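# Place the circled hose clamp on the mat to match

## Task

Take the hose clamp circled in the reference image and put it on the mat so it matches the clamps already lying there: the same face upward and the same heading. Do not shift the clamps already on the mat. When finished, the moved clamp must rest entirely on the mat, the mat must hold only these clamps, and nothing may be tipped over.

## Robot and tools

Robot: a single six-joint arm (UR7e type) with a Robotiq 2F-85 two-finger gripper. There is one arm, so every command row describes that arm alone. Its base sits at (0, 0, 0.275) m in the scene frame and is tilted. Seen from the base frame, up is (-0.290, -0.299, 0.909). The scene frame has its origin on the tabletop below the base, with +z up and +y to the left when looking along +x. All reported hand poses, velocities and camera poses are in the arm's base frame, not the scene frame. The gripper's fingers point along its own +z axis and close along its y axis. A block juts out about 10 cm toward the gripper's +x side and turns with wrist 3, so keep it clear of the table and the parts. end_effector_position is the point between the closed pads. Closed fingertips reach about 19 mm past it, and open ones about 6 mm.

Command row: exactly 9 numbers. The first six are absolute joint target angles in radians, in this order: shoulder pan, shoulder lift, elbow, wrist 1, wrist 2, wrist 3. Use the values that Joint positions prints. Ranges: elbow -3.142 to 3.142; every other joint -6.283 to 6.283. Then come three gripper numbers, each from -1 to 1. position: +1 is fully open (85 mm), about -0.8 is where the pads touch, and -1 squeezes until blocked. force_limit: how hard the fingers push. speed: about 20 mm/s at -1, 85 at 0 and 150 at +1. To leave the gripper unchanged, repeat the last three numbers you sent; 0 is a real command, not a blank.

Tools:
- execute_actions(actions, cameras): actions is a list of actions. Each action is a list of 1 to 15 rows, one row per 1/30 s step. A short action keeps its last row for the remaining steps. An empty list returns state plus images.
- move(target, speed, blend, stop_force, zero, blocking, cameras): target is one 9-number row, or a list of up to 15 rows visited in turn within 10 s. speed is in rad/s for the joint with the longest travel, 0.01 to 3.14, default 0.5; give one value, or one per target. blend is in rad and rounds corners; 0 means a full stop at that target. stop_force is in N, 3 to 120, and ends the path on contact; for a touch, pair it with a low speed. zero (default true) re-zeroes the force reading before the move. blocking=false returns early while the arm keeps moving, and cannot be combined with stop_force. In a target list that uses stop_force, give every row the same gripper numbers.
- wait(seconds 0 to 10, cameras): lets time pass while the last command is held.
- stop(cameras): brakes a running move.
- zoom_image(camera, region): camera is cam_high or cam_wrist. region is [x0, y0, x1, y1] in image pixels from the top-left corner, at most 504 by 504.
- show_instructions(): shows the reference image for the task.
- zero_wrist_force(): sets the current wrist reading as zero.
- read_manual(section): licence text only.
- finished_scene(scene): ends scene 1 or 2. It is final.
Cameras: cam_high and cam_wrist, both 896x504.

Gripping: close with position -1, keep sending -1, and confirm object_status = 2, which means the fingers were stopped by an object while closing. Other values: 0 moving, 1 blocked while opening, 3 reached the commanded position or fully closed (a thin part may still be held). position_measured is in counts: 3 is open, about 130 is 40 mm, 230 is pads touching. force_limit and speed only take effect when position changes by 0.01 or more. To loosen a grip, open first.

Result lines: end_effector_position (m) and end_effector_quat_wxyz; velocities in m/s and rad/s; Joint positions, Joint velocities and Joint targets in joint order, in rad and rad/s ("within noise" means the arm is still); Joint torques, where positive means toward larger angles; Tool commands; Wrist force and Wrist torque along the gripper's axes, plus the peak since the last reading; gripper object_status and position_measured. A move also returns a "move:" line: done, off_target, moving, held or fault, and limits=held if some steps were withheld. "joint sent to its limit" means a target was clipped. "joint command not followed" means the clearance check changed some targets. The printed pose can be off by a few cm.

Cautions: the arm is stiff, and a target even slightly beyond a firm contact can fault it. A net force of about 150 N on the arm, or contact torque at a joint's limit (130 N m for the three big joints, 24.3 N m for the wrists), stops the arm for 10 s. Approach surfaces slowly and use stop_force. Do not drop the held part or release it while it is moving. Set it down gently, fully on the mat. Do not bump other objects or knock anything over. Never let anything leave the table. Avoid squeezing hard on a part that is still resting on the table, and avoid fast swings with a load. Long holds or stretched-out poses heat the motors: MOTOR HOT warns, and an OVER-TEMPERATURE FAULT brakes the arm for 30 s or more. Loose objects may occasionally get nudged by outside pushes.

Each tool is called as name(argument=value, ...) on one line, values as JSON.

Reference images:

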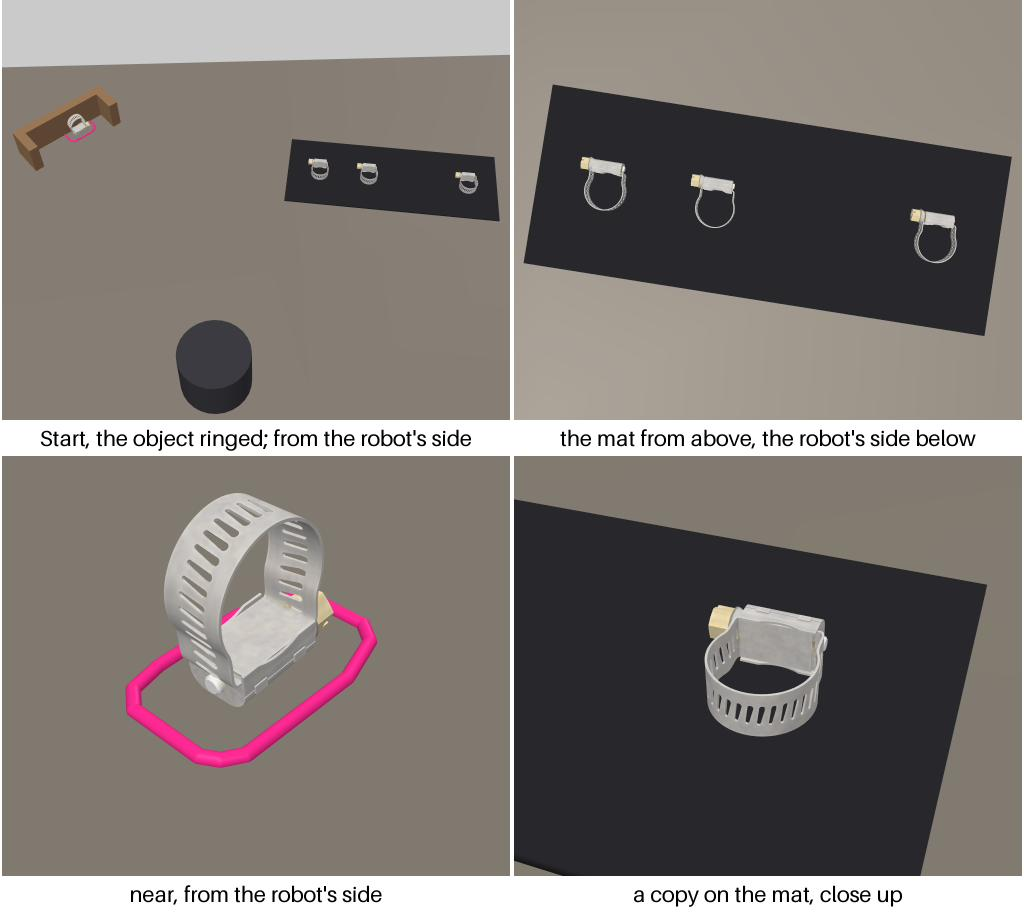

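## Session

execute_actions(actions=[])

Scene clock: 0.00 s.
end_effector_position=(+0.5330, +0.1754, +0.1644) position_measured=3 object_status=3 end_effector_quat_wxyz=(-0.186, +0.845, +0.345, +0.364)
Joint positions: [-0.258 -1.482 2.33 -2.875 -0.836 2.286]
Joint velocities: within noise
Joint torques (N m): no reading
Wrist force (N): no reading
Wrist torque (N m): no reading
Wrist force, peak (N): no reading
Joint targets: [-0.258 -1.482 2.330 -2.875 -0.836 2.286]
Tool commands: gripper/position=+1.0 gripper/force_limit=+1.0 gripper/speed=+1.0

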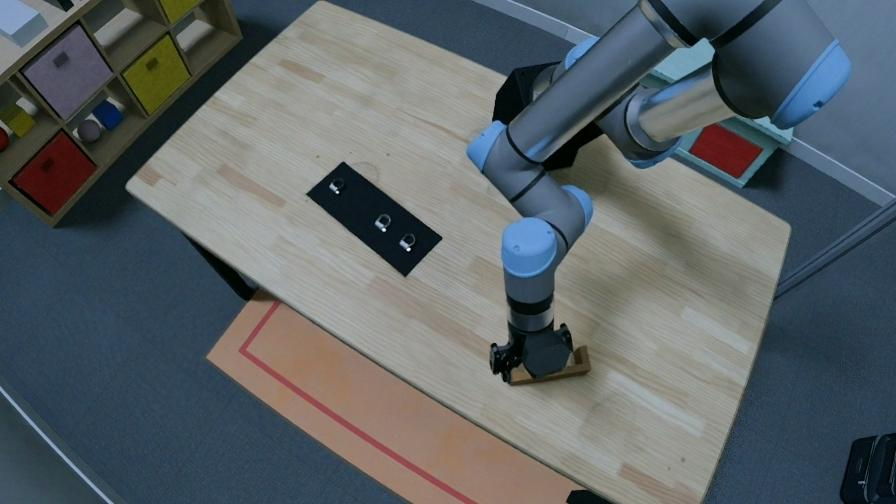

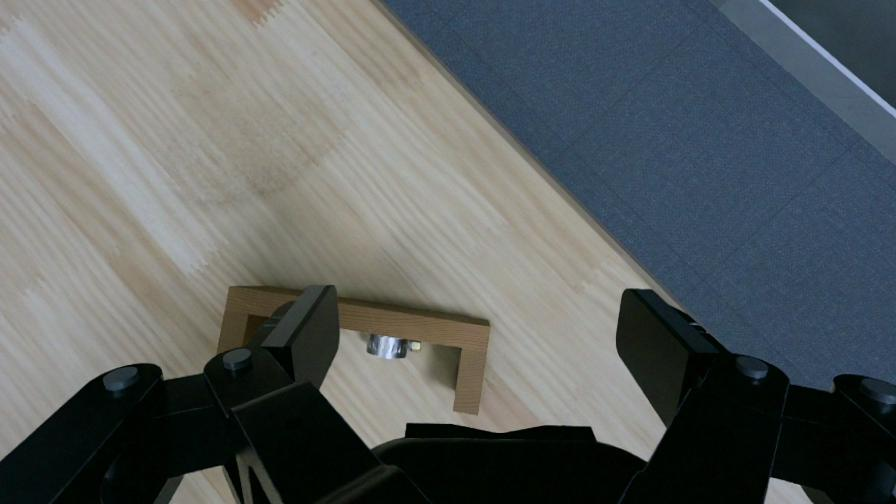

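zoom_image(camera="cam_wrist", region=[200, 260, 520, 440])

move(target=[-1.3077,-1.3281,2.3654,-2.3789,-1.2046,-1.3153,1,1,1], speed=1.2, cameras=["all"])

zoom_image(camera="cam_wrist", region=[196, 0, 700, 280])

zoom_image(camera="cam_high", region=[480, 320, 640, 410])

Scaled by 1.575 from the camera's 896x504 image, which has a finer 1280x720 frame.

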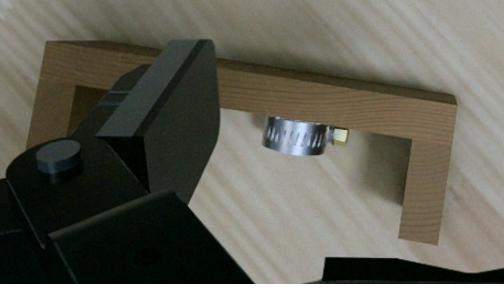

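Scene clock: 120.63 s.
end_effector_position=(+0.3071, -0.2737, -0.0190) position_measured=3 object_status=3 end_effector_quat_wxyz=(+0.146, +0.017, +0.977, +0.155)
Joint positions: [-1.308 -1.328 2.365 -2.379 -1.205 -1.315]
Joint torques (N m): [-19.42 -2.94 -5.51 -0.13 -2.25 -1.3]
Wrist force (N): [0.6 -0.1 -0.3]
Wrist torque (N m): [-0.03 0.01 0.03]
Wrist force, peak (N): [1.3 -0.9 -0.5]
Joint targets: [-1.308 -1.328 2.365 -2.379 -1.205 -1.315]
move: done

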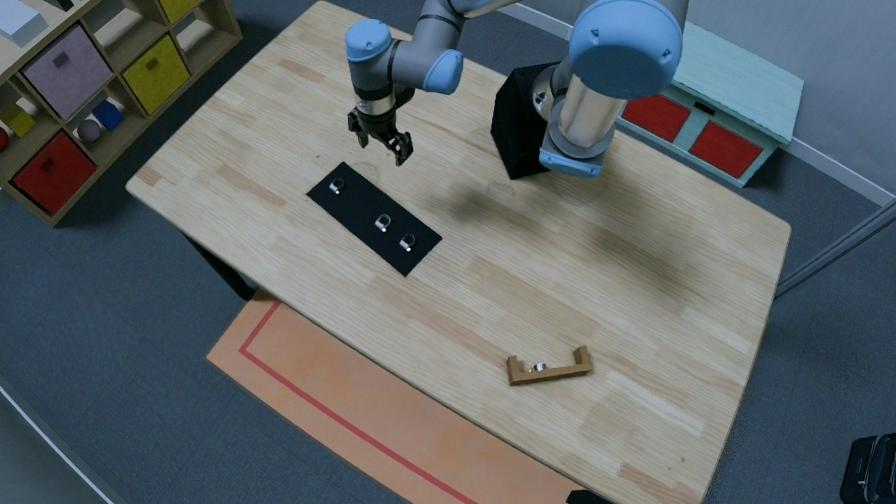

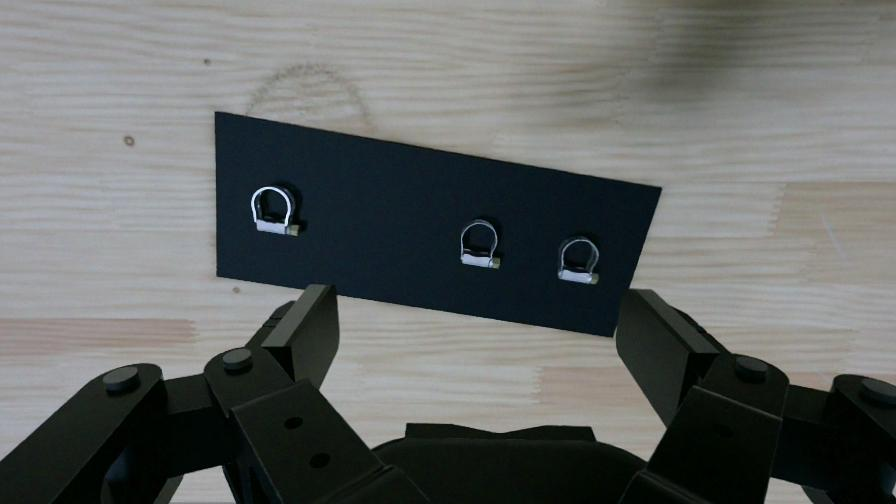

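Scaled by 1.000.

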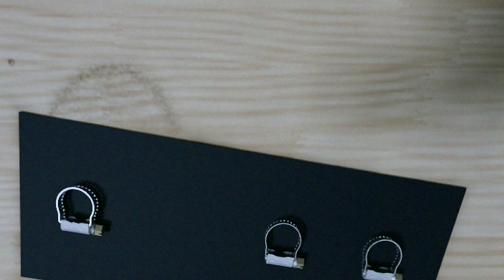

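Scaled by 3.150 from the camera's 896x504 image, which has a finer 1280x720 frame.

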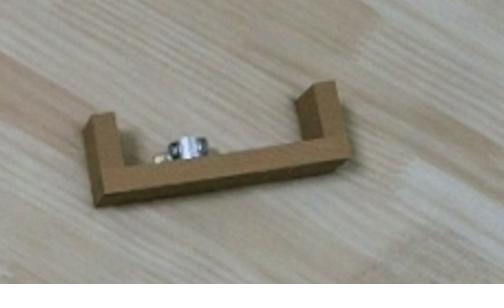

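move(target=[-0.46,-0.9859,2.5261,-1.1181,0.4659,-0.3221,0.26,-1,-0.5], speed=1.0, cameras=["all"])

zoom_image(camera="cam_wrist", region=[270, 100, 620, 300])

Scene clock: 184.90 s.
end_effector_position=(+0.4399, +0.1870, -0.0134) position_measured=96 object_status=3 end_effector_quat_wxyz=(-0.231, +0.733, +0.235, +0.596)
Joint positions: [-0.46 -0.986 2.526 -1.118 0.466 -0.322]
Joint torques (N m): [0.77 -10.16 15.77 2.83 1.86 1.84]
Wrist force (N): [-0.7 0.5 -1.0]
Wrist torque (N m): [-0.13 0.19 -0.04]
Wrist force, peak (N): [1.2 -2.5 -1.8]
Joint targets: [-0.460 -0.986 2.526 -1.118 0.466 -0.322]
move: done

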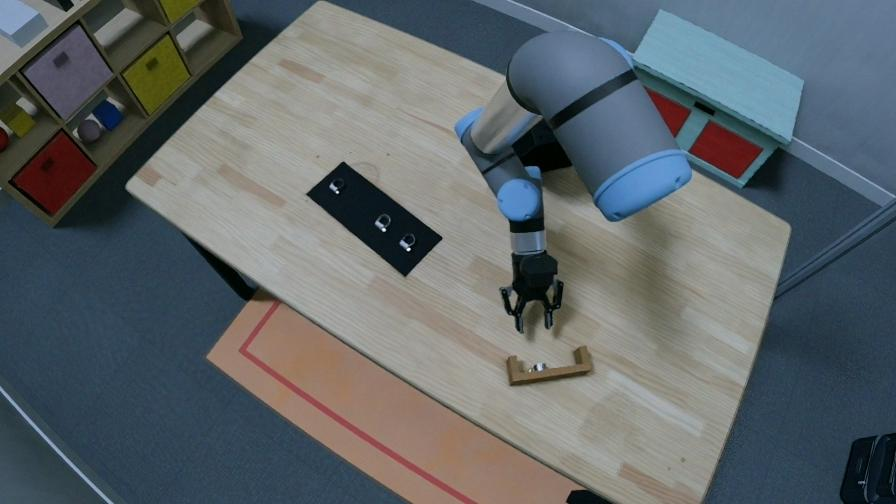

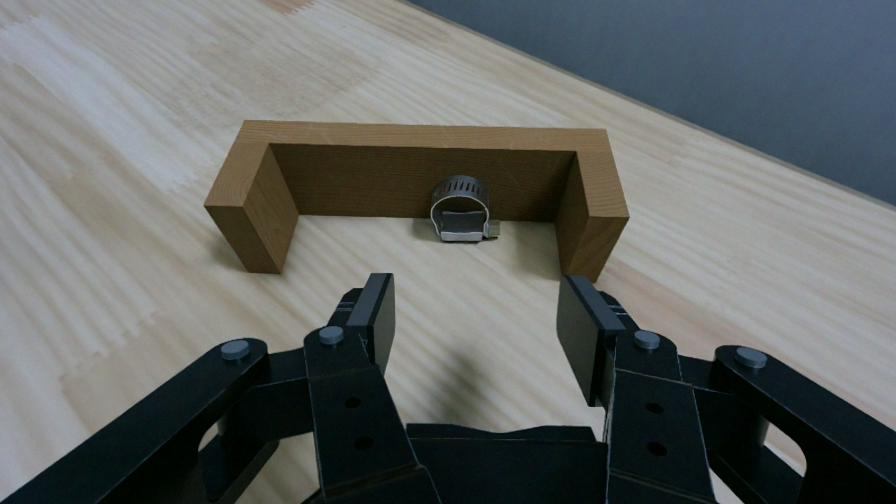

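Scaled by 1.440 from the camera's 896x504 image, which has a finer 1280x720 frame.

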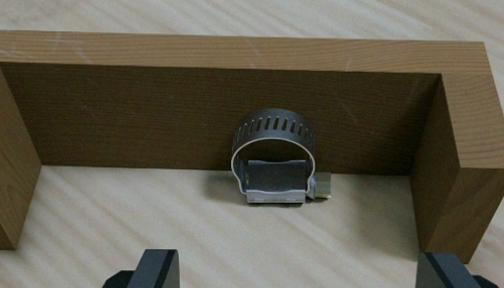

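move(target=[[-0.2793,-0.964,2.4337,-1.1542,0.6358,-0.1977,0.26,-1,-0.5],[-0.153,-0.9211,2.3249,-1.1321,0.7557,-0.1406,0.26,-1,-0.5]], speed=0.3, blend=[0.03,0], stop_force=8, cameras=["all"])

zoom_image(camera="cam_wrist", region=[320, 160, 620, 330])

Scene clock: 221.30 s.
end_effector_position=(+0.5083, +0.2453, -0.0291) position_measured=96 object_status=3 end_effector_quat_wxyz=(-0.231, +0.733, +0.235, +0.595)
Joint positions: [-0.154 -0.921 2.326 -1.132 0.755 -0.141]
Joint torques (N m): [-13.84 -42.07 12.75 -3.16 -2.62 -0.89]
Wrist force (N): [-5.3 -0.3 -6.3]
Wrist torque (N m): [-0.40 0.45 0.19]
Wrist force, peak (N): [-5.2 0.5 -11.9]
Joint targets: [-0.154 -0.922 2.326 -1.132 0.755 -0.141]
move: contact; path passed 1 of 2 targets

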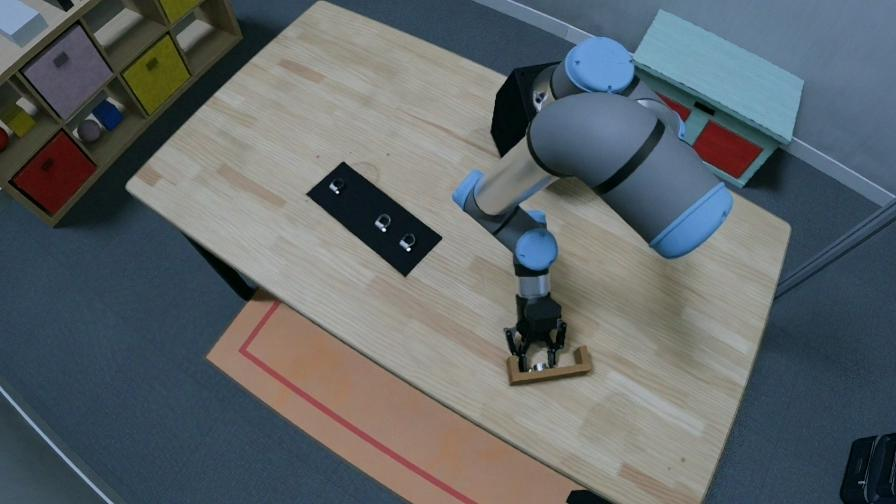

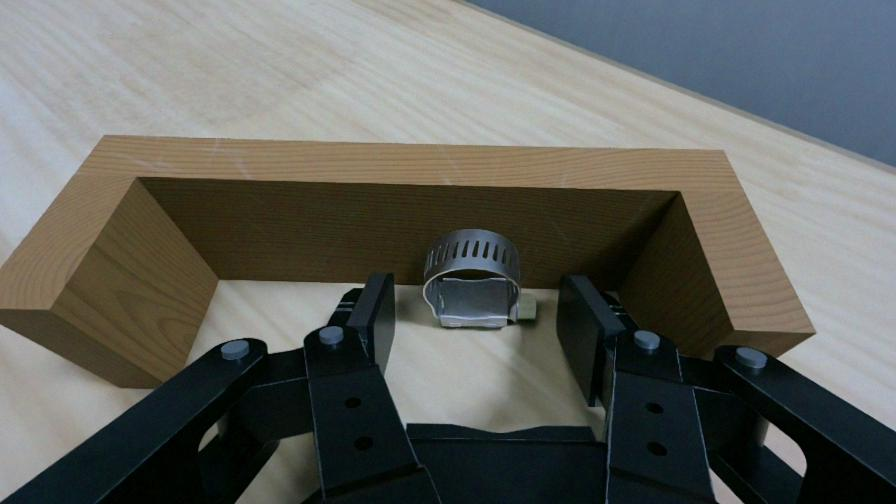

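Scaled by 1.680 from the camera's 896x504 image, which has a finer 1280x720 frame.

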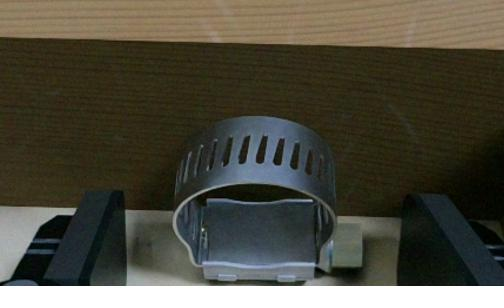

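execute_actions(actions=[[[-0.154,-0.922,2.326,-1.132,0.755,-0.141,-1,-1,-1]],[[-0.154,-0.922,2.326,-1.132,0.755,-0.141,-1,-1,-1]],[[-0.154,-0.922,2.326,-1.132,0.755,-0.141,-1,-1,-1]]], cameras=["cam_wrist"])

zoom_image(camera="cam_wrist", region=[320, 160, 620, 330])

Scene clock: 256.27 s.
end_effector_position=(+0.5084, +0.2454, -0.0289) position_measured=127 object_status=2 end_effector_quat_wxyz=(-0.231, +0.733, +0.235, +0.596)
Joint positions: [-0.154 -0.922 2.326 -1.132 0.755 -0.141]
Joint torques (N m): [14.09 -7.97 -40.9 -4.48 -1.73 -2.36]
Wrist force (N): [30.8 -4.7 -108.2]
Wrist torque (N m): [-2.61 1.30 1.75]
Wrist force, peak (N): [30.8 -4.7 -108.2]
Joint targets: [-0.154 -0.922 2.326 -1.132 0.755 -0.141]
Images, in order (width x height): cam_wrist 896x504.

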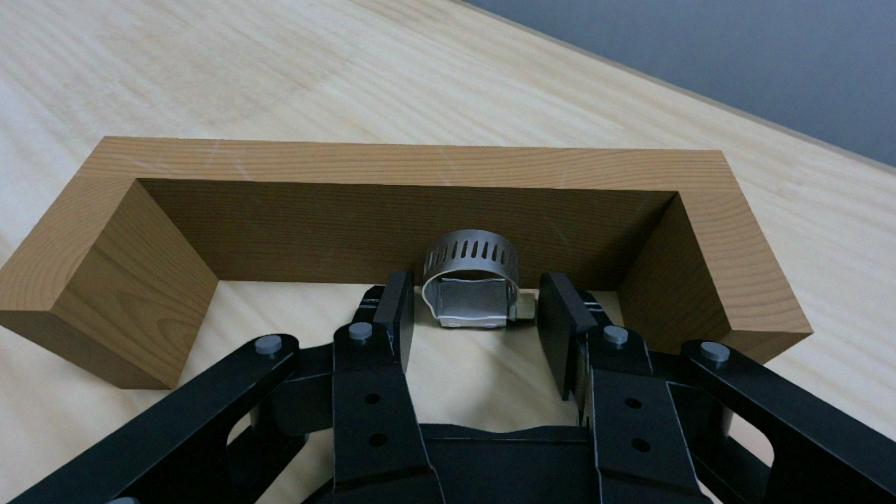

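Scaled by 1.680 from the camera's 896x504 image, which has a finer 1280x720 frame.

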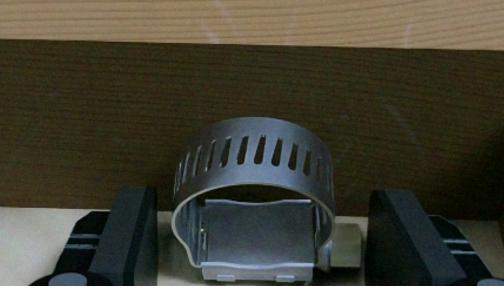

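move(target=[-0.178,-0.930,2.347,-1.137,0.732,-0.152,0.15,-1,-0.5], speed=0.2, cameras=["cam_wrist"])

zoom_image(camera="cam_wrist", region=[320, 160, 620, 330])

Scene clock: 265.40 s.
end_effector_position=(+0.5020, +0.2394, -0.0277) position_measured=110 object_status=3 end_effector_quat_wxyz=(-0.231, +0.733, +0.235, +0.595)
Joint positions: [-0.178 -0.93 2.347 -1.137 0.732 -0.152]
Joint torques (N m): [-14.78 -39.51 16.15 -2.12 -2.1 -1.59]
Wrist force (N): [-0.2 0.7 -1.7]
Wrist torque (N m): [-0.08 0.10 0.13]
Wrist force, peak (N): [31.9 -5.0 -109.8]
Joint targets: [-0.178 -0.930 2.347 -1.137 0.732 -0.152]
move: done
Images, in order (width x height): cam_wrist 896x504.

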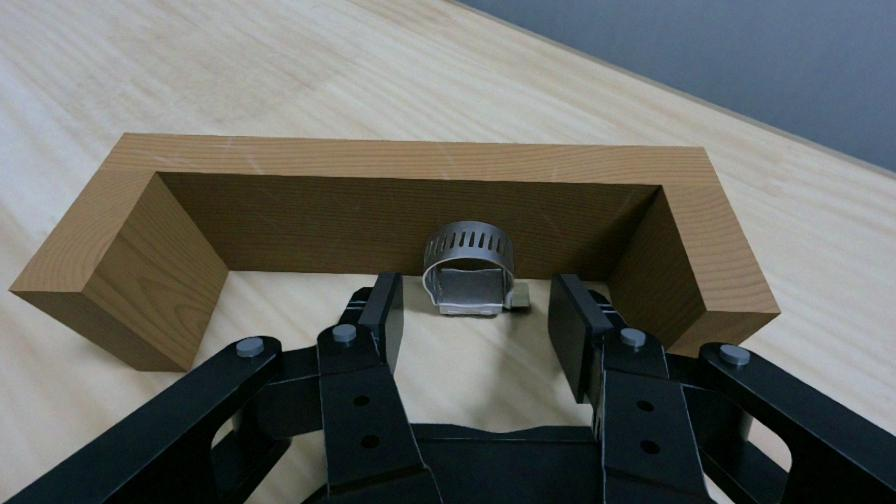

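Scaled by 1.680 from the camera's 896x504 image, which has a finer 1280x720 frame.

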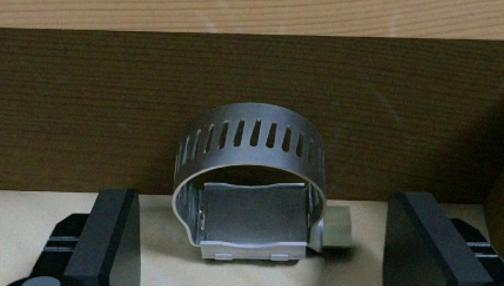

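move(target=[[-0.2793,-0.964,2.4337,-1.1542,0.6358,-0.1977,0.15,-1,-0.5],[-0.2936,-1.1052,2.3752,-0.673,0.6758,-0.4252,0.15,-1,-0.5]], speed=0.5, blend=[0.05,0])

move(target=[-0.1349,-1.008,2.2448,-0.7305,0.8111,-0.3025,0.15,-1,-0.5], speed=0.12, stop_force=6, cameras=["all"])

zoom_image(camera="cam_wrist", region=[320, 160, 620, 330])

Scene clock: 299.80 s.
end_effector_position=(+0.4641, +0.2084, -0.0052) position_measured=110 object_status=3 end_effector_quat_wxyz=(-0.210, +0.782, +0.254, +0.529)
Joint positions: [-0.294 -1.105 2.375 -0.673 0.676 -0.425]
Joint torques (N m): [-14.17 -35.3 -16.04 3.14 1.63 -1.52]
Wrist force (N): [-0.1 0.4 -0.6]
Wrist torque (N m): [-0.07 0.09 0.16]
Wrist force, peak (N): [-0.2 0.8 -2.0]
Joint targets: [-0.294 -1.105 2.375 -0.673 0.676 -0.425]
move: done

Scene clock: 302.23 s.
end_effector_position=(+0.5043, +0.2410, -0.0247) position_measured=110 object_status=3 end_effector_quat_wxyz=(-0.209, +0.782, +0.255, +0.529)
Joint positions: [-0.147 -1.015 2.254 -0.726 0.801 -0.312]
Joint torques (N m): [-13.81 -40.47 10.94 2.16 -3.1 -1.54]
Wrist force (N): [-3.7 0.0 -3.0]
Wrist torque (N m): [-0.28 0.33 0.22]
Wrist force, peak (N): [-28.5 -0.4 -31.2]
Joint targets: [-0.147 -1.015 2.254 -0.726 0.801 -0.312]
move: contact; the shoulder pan is farthest, 0.012 rad from its target

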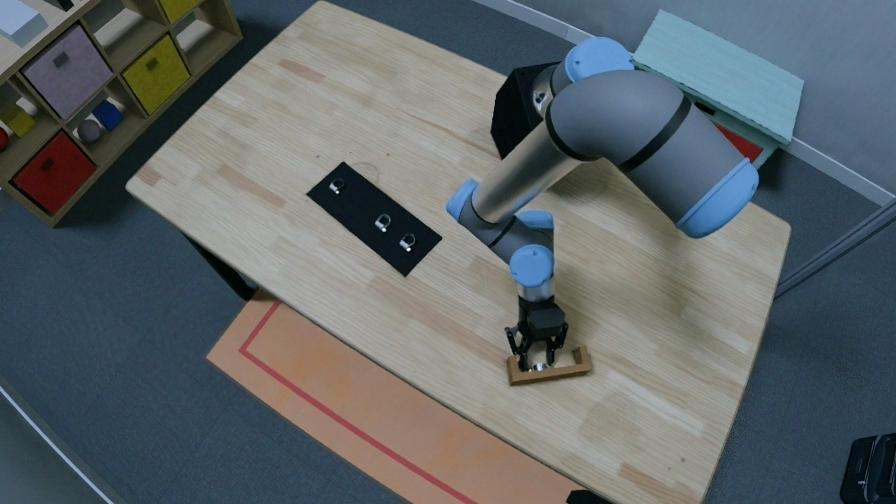

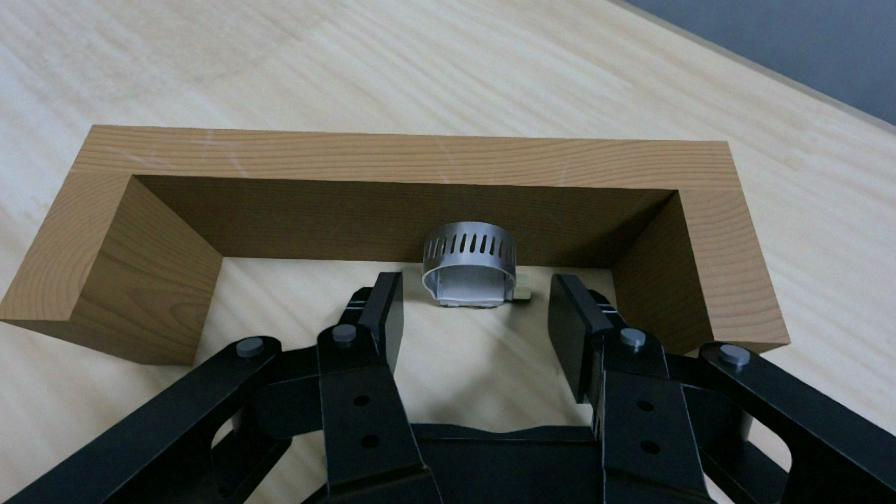

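Scaled by 1.680 from the camera's 896x504 image, which has a finer 1280x720 frame.

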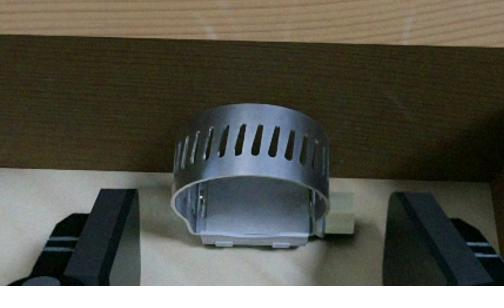

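move(target=[[-0.2936,-1.1052,2.3752,-0.673,0.6758,-0.4252,0.15,-1,-0.5],[-0.2486,-1.1907,2.2763,-0.2907,0.7927,-3.6945,0.15,-1,-0.5]], speed=[0.3,1.2])

move(target=[-0.0938,-1.0436,2.1396,-0.3939,0.9065,-3.5545,0.15,-1,-0.5], speed=0.1, stop_force=6, cameras=["all"])

zoom_image(camera="cam_wrist", region=[300, 160, 600, 330])

Scene clock: 346.00 s.
end_effector_position=(+0.4626, +0.2062, +0.0098) position_measured=110 object_status=3 end_effector_quat_wxyz=(+0.459, -0.272, +0.825, +0.187)
Joint positions: [-0.249 -1.191 2.276 -0.291 0.793 -3.694]
Joint torques (N m): [2.77 -36.13 -19.53 3.78 1.72 -1.62]
Wrist force (N): [1.1 -0.1 -0.3]
Wrist torque (N m): [-0.09 -0.02 -0.20]
Wrist force, peak (N): [-4.2 0.2 -3.2]
Joint targets: [-0.249 -1.191 2.276 -0.291 0.793 -3.695]
move: done

Scene clock: 357.60 s.
end_effector_position=(+0.5019, +0.2400, -0.0216) position_measured=110 object_status=3 end_effector_quat_wxyz=(+0.458, -0.273, +0.825, +0.187)
Joint positions: [-0.112 -1.062 2.157 -0.379 0.891 -3.574]
Joint torques (N m): [-4.75 -29.02 -5.54 1.26 -0.34 0.25]
Wrist force (N): [0.3 0.2 -0.2]
Wrist torque (N m): [-0.07 0.15 -0.21]
Wrist force, peak (N): [-24.7 14.1 -157.0]
Joint targets: [-0.112 -1.062 2.157 -0.379 0.891 -3.574]
Tool commands: gripper/position=+0.152941 gripper/force_limit=-1.0 gripper/speed=-0.498039
FORCE FAULT: contact force on the arm reached its limit, and the arm stopped for 10 seconds. The contact can be on any part of the arm, not only on its tool. That time counts as 20 of the actions that you can send in this scene. The arm's remaining commands of this call were not run. During the stop the arm's controller moved it back a little. The arm's target is now where it stood when the stop ended, not its last command. The arm accepts commands again.
move: fault; the wrist 3 is farthest, 0.020 rad from its target

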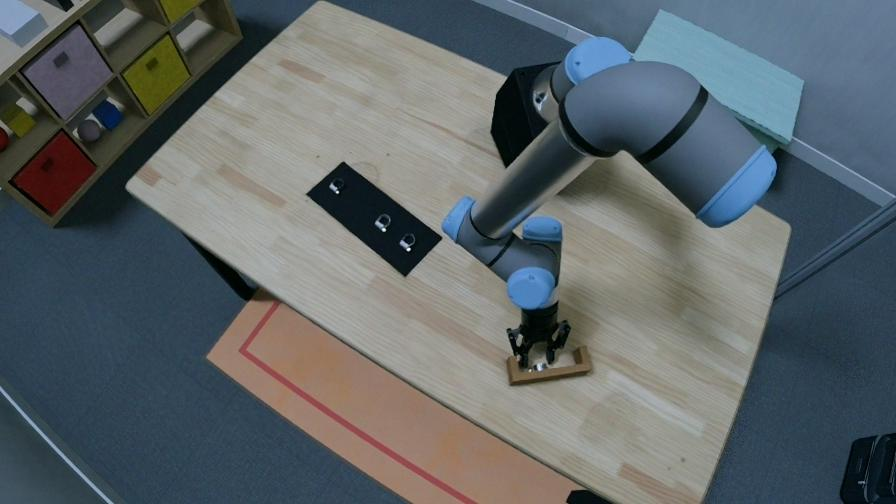

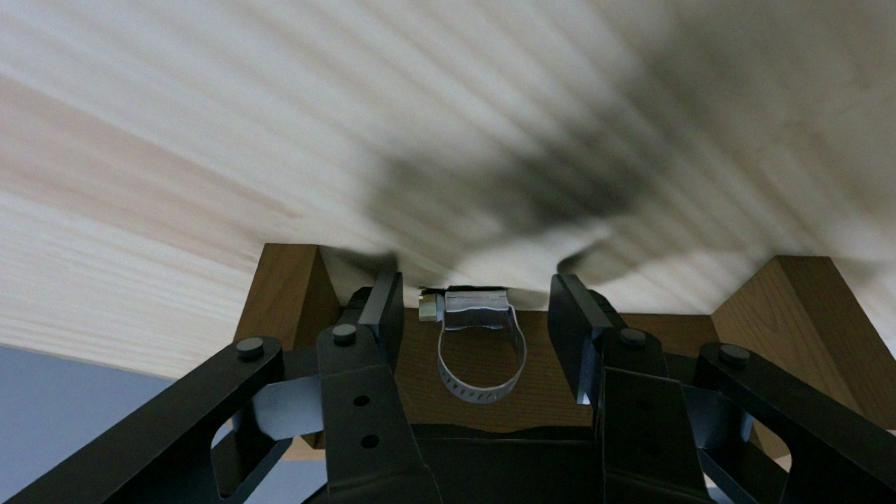

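Scaled by 1.680 from the camera's 896x504 image, which has a finer 1280x720 frame.

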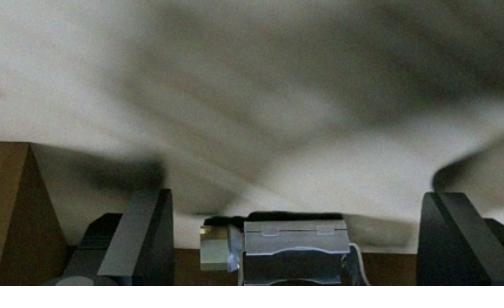

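move(target=[[-0.2486,-1.1907,2.2763,-0.2907,0.7927,-3.6945,0.1,-1,-0.5],[0.0346,-1.1137,1.7078,0.6574,1.2791,-3.7168,0.1,-1,-0.5]], speed=[0.4,0.8], cameras=["cam_wrist"])

zoom_image(camera="cam_wrist", region=[300, 200, 650, 400])

Scene clock: 385.47 s.
end_effector_position=(+0.4877, +0.2242, +0.0593) position_measured=117 object_status=3 end_effector_quat_wxyz=(+0.190, -0.315, +0.925, +0.096)
Joint positions: [0.035 -1.114 1.708 0.657 1.279 -3.717]
Joint torques (N m): [3.39 -25.44 -24.22 4.98 2.45 -1.53]
Wrist force (N): [0.0 0.0 -0.3]
Wrist torque (N m): [-0.03 0.19 -0.05]
Wrist force, peak (N): [1.9 0.5 -0.7]
Joint targets: [0.035 -1.114 1.708 0.657 1.279 -3.717]
move: done
Images, in order (width x height): cam_wrist 896x504.

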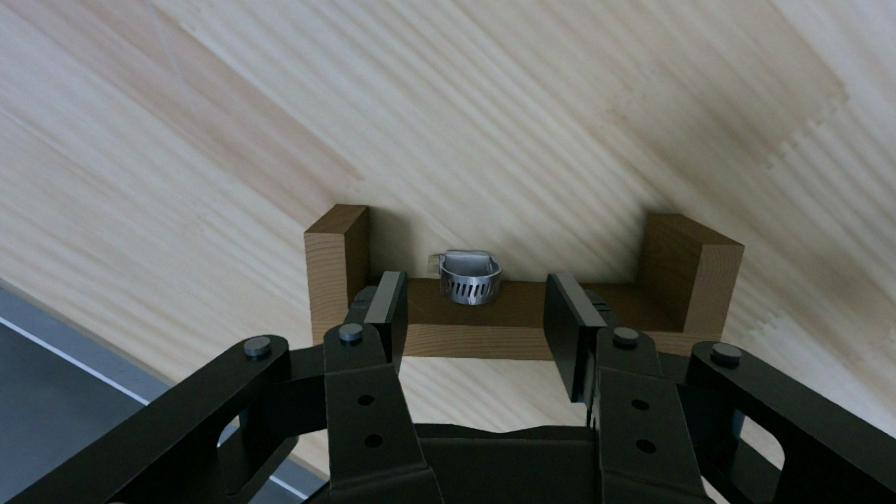

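Scaled by 1.440 from the camera's 896x504 image, which has a finer 1280x720 frame.

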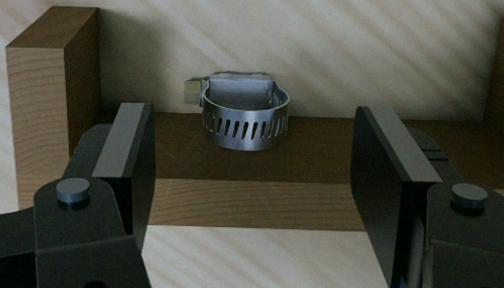

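execute_actions(actions=[])

zoom_image(camera="cam_high", region=[480, 320, 640, 410])

Scene clock: 412.37 s.
end_effector_position=(+0.4877, +0.2242, +0.0594) position_measured=117 object_status=3 end_effector_quat_wxyz=(+0.190, -0.315, +0.925, +0.096)
Joint positions: [0.035 -1.114 1.708 0.657 1.279 -3.717]
Joint velocities: within noise
Joint torques (N m): [3.21 -25.39 -26.33 5.12 2.44 -1.51]
Wrist force (N): [0.1 -0.1 -0.1]
Wrist torque (N m): [-0.04 0.19 -0.04]
Wrist force, peak (N): [0.1 -0.5 -0.5]
Joint targets: [0.035 -1.114 1.708 0.657 1.279 -3.717]
Tool commands: gripper/position=+0.1 gripper/force_limit=-1.0 gripper/speed=-0.5

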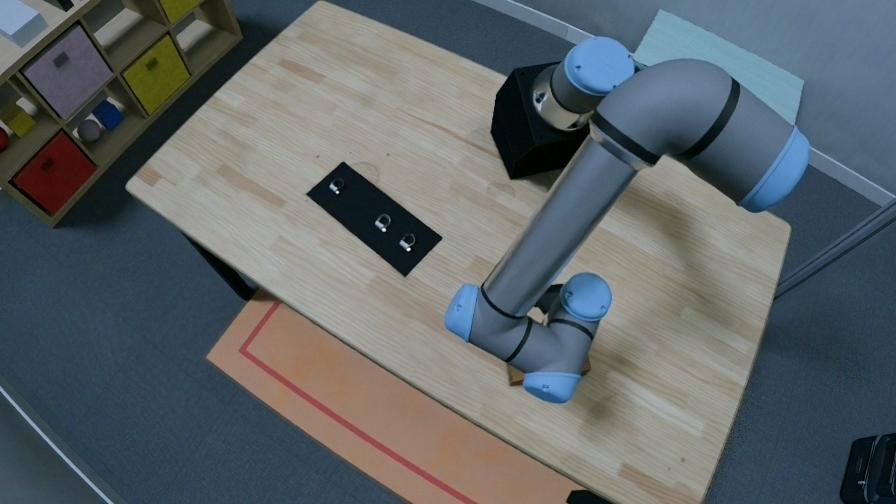

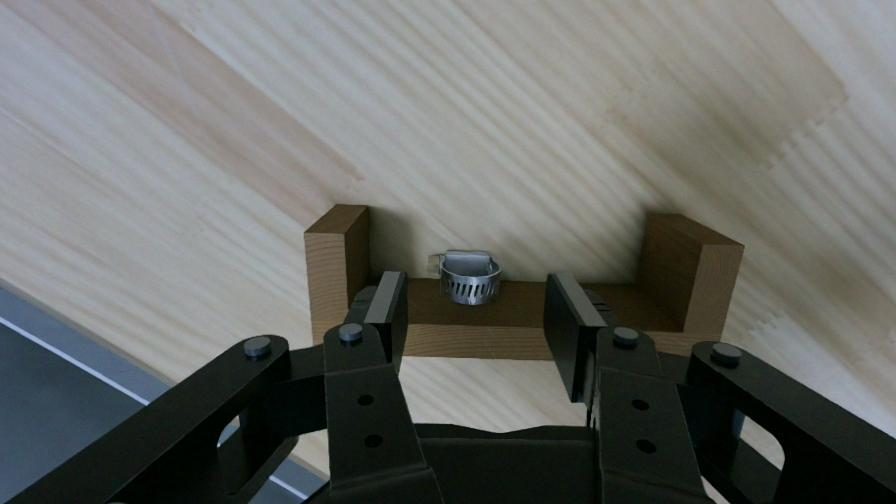

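Scaled by 3.150 from the camera's 896x504 image, which has a finer 1280x720 frame.

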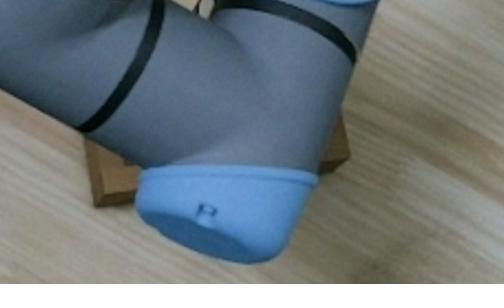

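move(target=[0.0959,-0.9973,1.6069,0.625,1.2988,-3.6565,0.1,-1,-0.5], speed=0.2, stop_force=8, cameras=["cam_wrist"])

zoom_image(camera="cam_wrist", region=[300, 200, 650, 400])

Scene clock: 432.47 s.
end_effector_position=(+0.5111, +0.2459, +0.0362) position_measured=117 object_status=3 end_effector_quat_wxyz=(+0.190, -0.315, +0.925, +0.096)
Joint positions: [0.081 -1.025 1.631 0.633 1.294 -3.671]
Joint torques (N m): [-13.91 -51.32 2.12 4.78 1.17 -1.54]
Wrist force (N): [2.1 0.2 -1.5]
Wrist torque (N m): [-0.02 0.04 -0.02]
Wrist force, peak (N): [45.2 0.2 -70.3]
Joint targets: [0.081 -1.025 1.631 0.633 1.294 -3.671]
move: contact; the shoulder lift is farthest, 0.028 rad from its target
Images, in order (width x height): cam_wrist 896x504.

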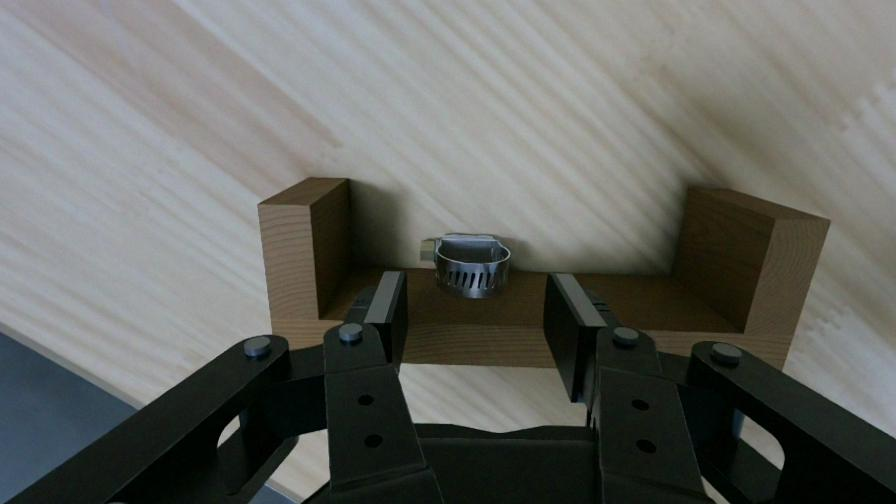

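Scaled by 1.440 from the camera's 896x504 image, which has a finer 1280x720 frame.

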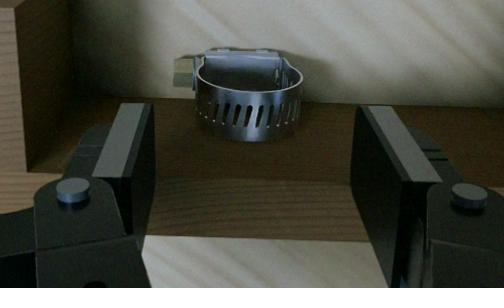

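move(target=[0.0677,-1.0533,1.6658,0.6297,1.2895,-3.6841,0.1,-1,-0.5], speed=0.2)

move(target=[0.1048,-0.9295,1.6261,0.5355,1.3017,-3.6477,0.1,-1,-0.5], speed=0.06, stop_force=4, cameras=["cam_wrist"])

zoom_image(camera="cam_wrist", region=[300, 200, 650, 400])

Scene clock: 481.00 s.
end_effector_position=(+0.5015, +0.2391, +0.0405) position_measured=117 object_status=3 end_effector_quat_wxyz=(+0.190, -0.315, +0.925, +0.096)
Joint positions: [0.068 -1.053 1.666 0.63 1.29 -3.684]
Joint torques (N m): [-14.94 -50.16 3.3 0.64 -2.21 -1.45]
Wrist force (N): [0.1 0.2 -0.2]
Wrist torque (N m): [-0.01 0.16 -0.03]
Wrist force, peak (N): [2.1 0.4 -1.7]
Joint targets: [0.068 -1.053 1.666 0.630 1.290 -3.684]
move: done

Scene clock: 484.10 s.
end_effector_position=(+0.5177, +0.2554, -0.0093) position_measured=117 object_status=3 end_effector_quat_wxyz=(+0.190, -0.315, +0.925, +0.096)
Joint positions: [0.101 -0.943 1.63 0.545 1.3 -3.652]
Joint torques (N m): [-15.17 -50.68 4.36 4.81 -1.33 -0.9]
Wrist force (N): [-0.2 2.2 -3.2]
Wrist torque (N m): [0.19 0.12 -0.26]
Wrist force, peak (N): [3.3 12.2 -76.5]
Joint targets: [0.101 -0.943 1.630 0.545 1.300 -3.652]
move: contact; the shoulder lift is farthest, 0.013 rad from its target
Images, in order (width x height): cam_wrist 896x504.

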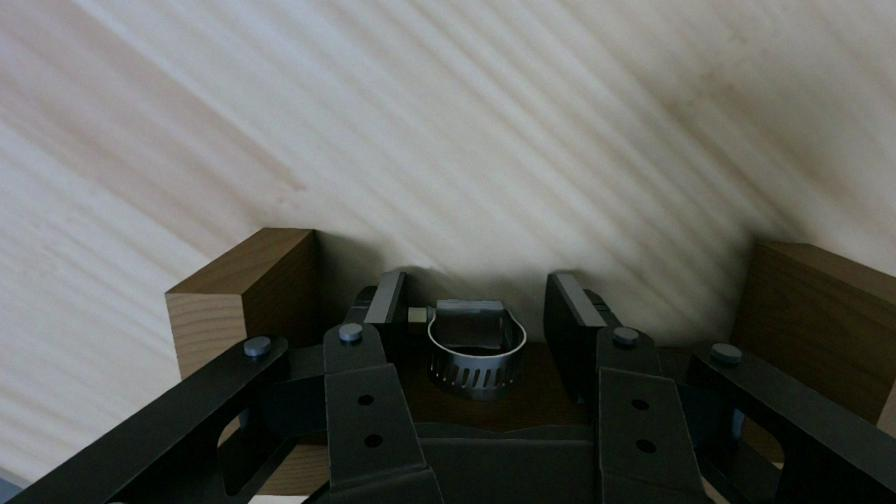

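Scaled by 1.440 from the camera's 896x504 image, which has a finer 1280x720 frame.

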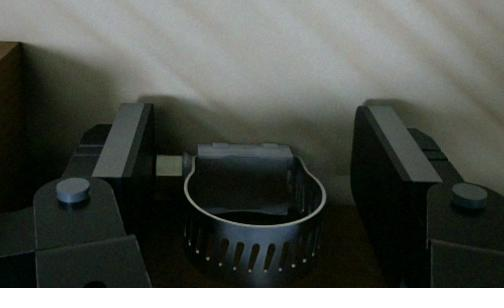

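execute_actions(actions=[[[0.0998,-0.947,1.6313,0.548,1.2996,-3.6532,0.1,-1,-0.5]],[[0.0998,-0.947,1.6313,0.548,1.2996,-3.6532,-1,-1,-1]],[[0.0998,-0.947,1.6313,0.548,1.2996,-3.6532,-1,-1,-1]],[[0.0998,-0.947,1.6313,0.548,1.2996,-3.6532,-1,-1,-1]]], cameras=["cam_wrist"])

zoom_image(camera="cam_wrist", region=[300, 200, 650, 400])

Scene clock: 508.97 s.
end_effector_position=(+0.5175, +0.2550, -0.0071) position_measured=145 object_status=2 end_effector_quat_wxyz=(+0.191, -0.316, +0.925, +0.096)
Joint positions: [0.1 -0.947 1.631 0.548 1.3 -3.653]
Joint torques (N m): [-9.13 -40.69 4.24 3.25 -2.15 -1.53]
Wrist force (N): [0.1 -1.4 -5.6]
Wrist torque (N m): [0.03 0.08 -0.07]
Wrist force, peak (N): [0.1 -1.2 -6.3]
Joint targets: [0.100 -0.947 1.631 0.548 1.300 -3.653]
Images, in order (width x height): cam_wrist 896x504.

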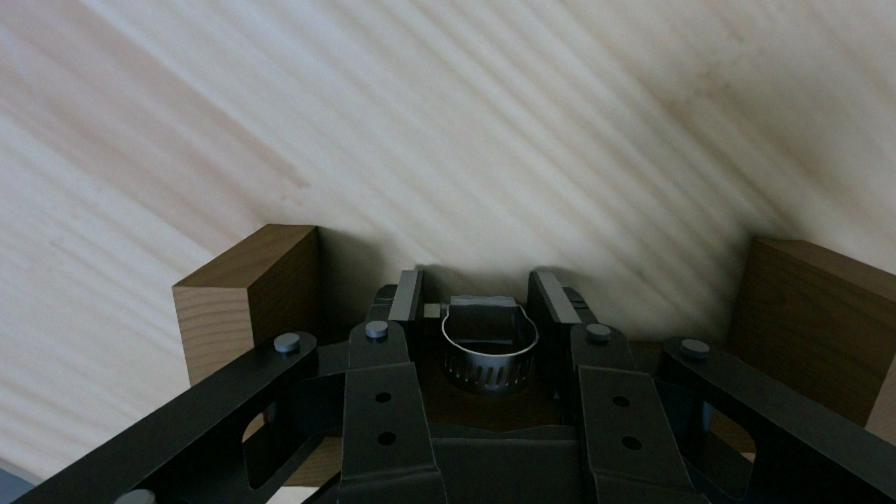

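Scaled by 1.440 from the camera's 896x504 image, which has a finer 1280x720 frame.

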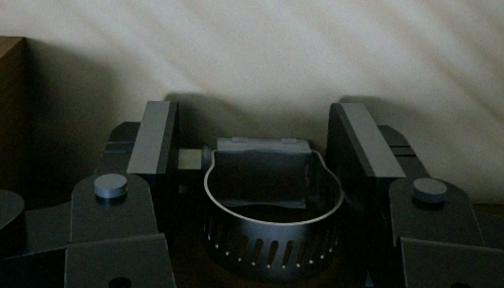

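move(target=[[0.094,-0.967,1.638,0.563,1.298,-3.659,-1,-1,-1],[0.0171,-1.0231,1.8396,0.4398,1.2735,-3.7342,-1,-1,-1],[-0.085,-1.0579,2.026,0.3198,1.2435,-3.8367,-1,-1,-1]], speed=[0.1,0.25,0.3], blend=[0.01,0.03,0], cameras=["all"])

zoom_image(camera="cam_wrist", region=[300, 200, 650, 400])

Scene clock: 527.80 s.
end_effector_position=(+0.4200, +0.1809, -0.0518) position_measured=145 object_status=2 end_effector_quat_wxyz=(+0.190, -0.315, +0.925, +0.096)
Joint positions: [-0.085 -1.058 2.026 0.32 1.244 -3.837]
Joint torques (N m): [-15.66 -42.14 9.01 0.4 -2.17 -1.42]
Wrist force (N): [-0.2 0.0 0.2]
Wrist torque (N m): [-0.12 0.22 -0.07]
Wrist force, peak (N): [-0.1 -1.3 -6.2]
Joint targets: [-0.085 -1.058 2.026 0.320 1.243 -3.837]
move: done

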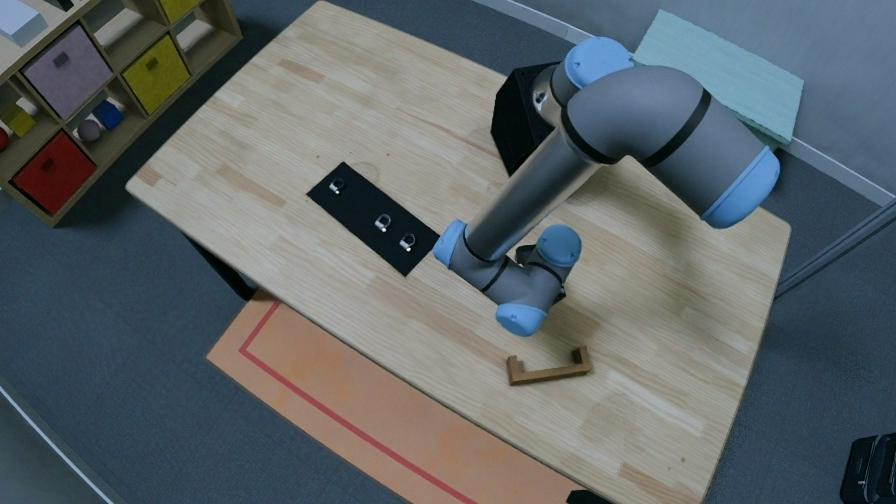

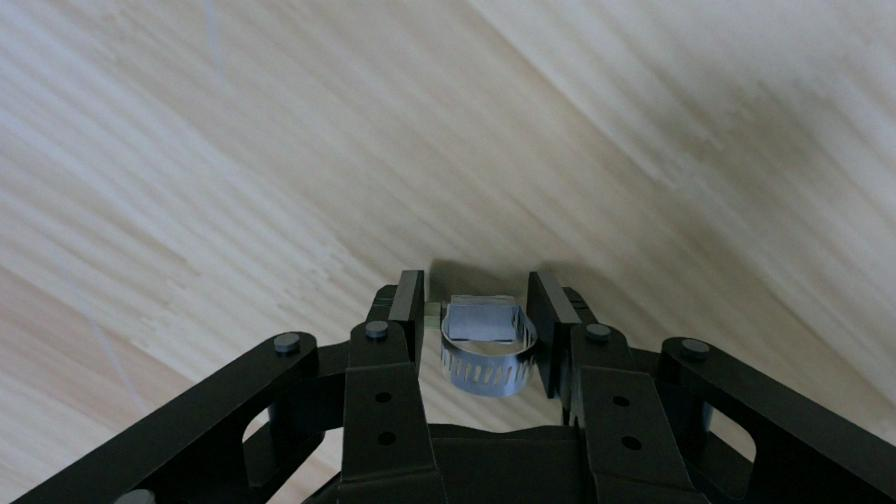

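Scaled by 1.440 from the camera's 896x504 image, which has a finer 1280x720 frame.

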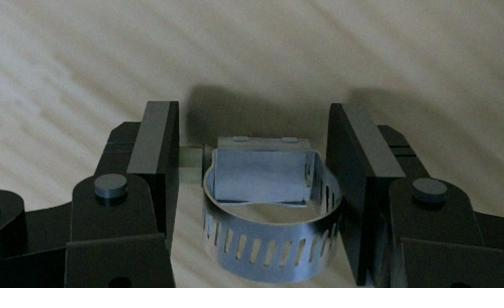

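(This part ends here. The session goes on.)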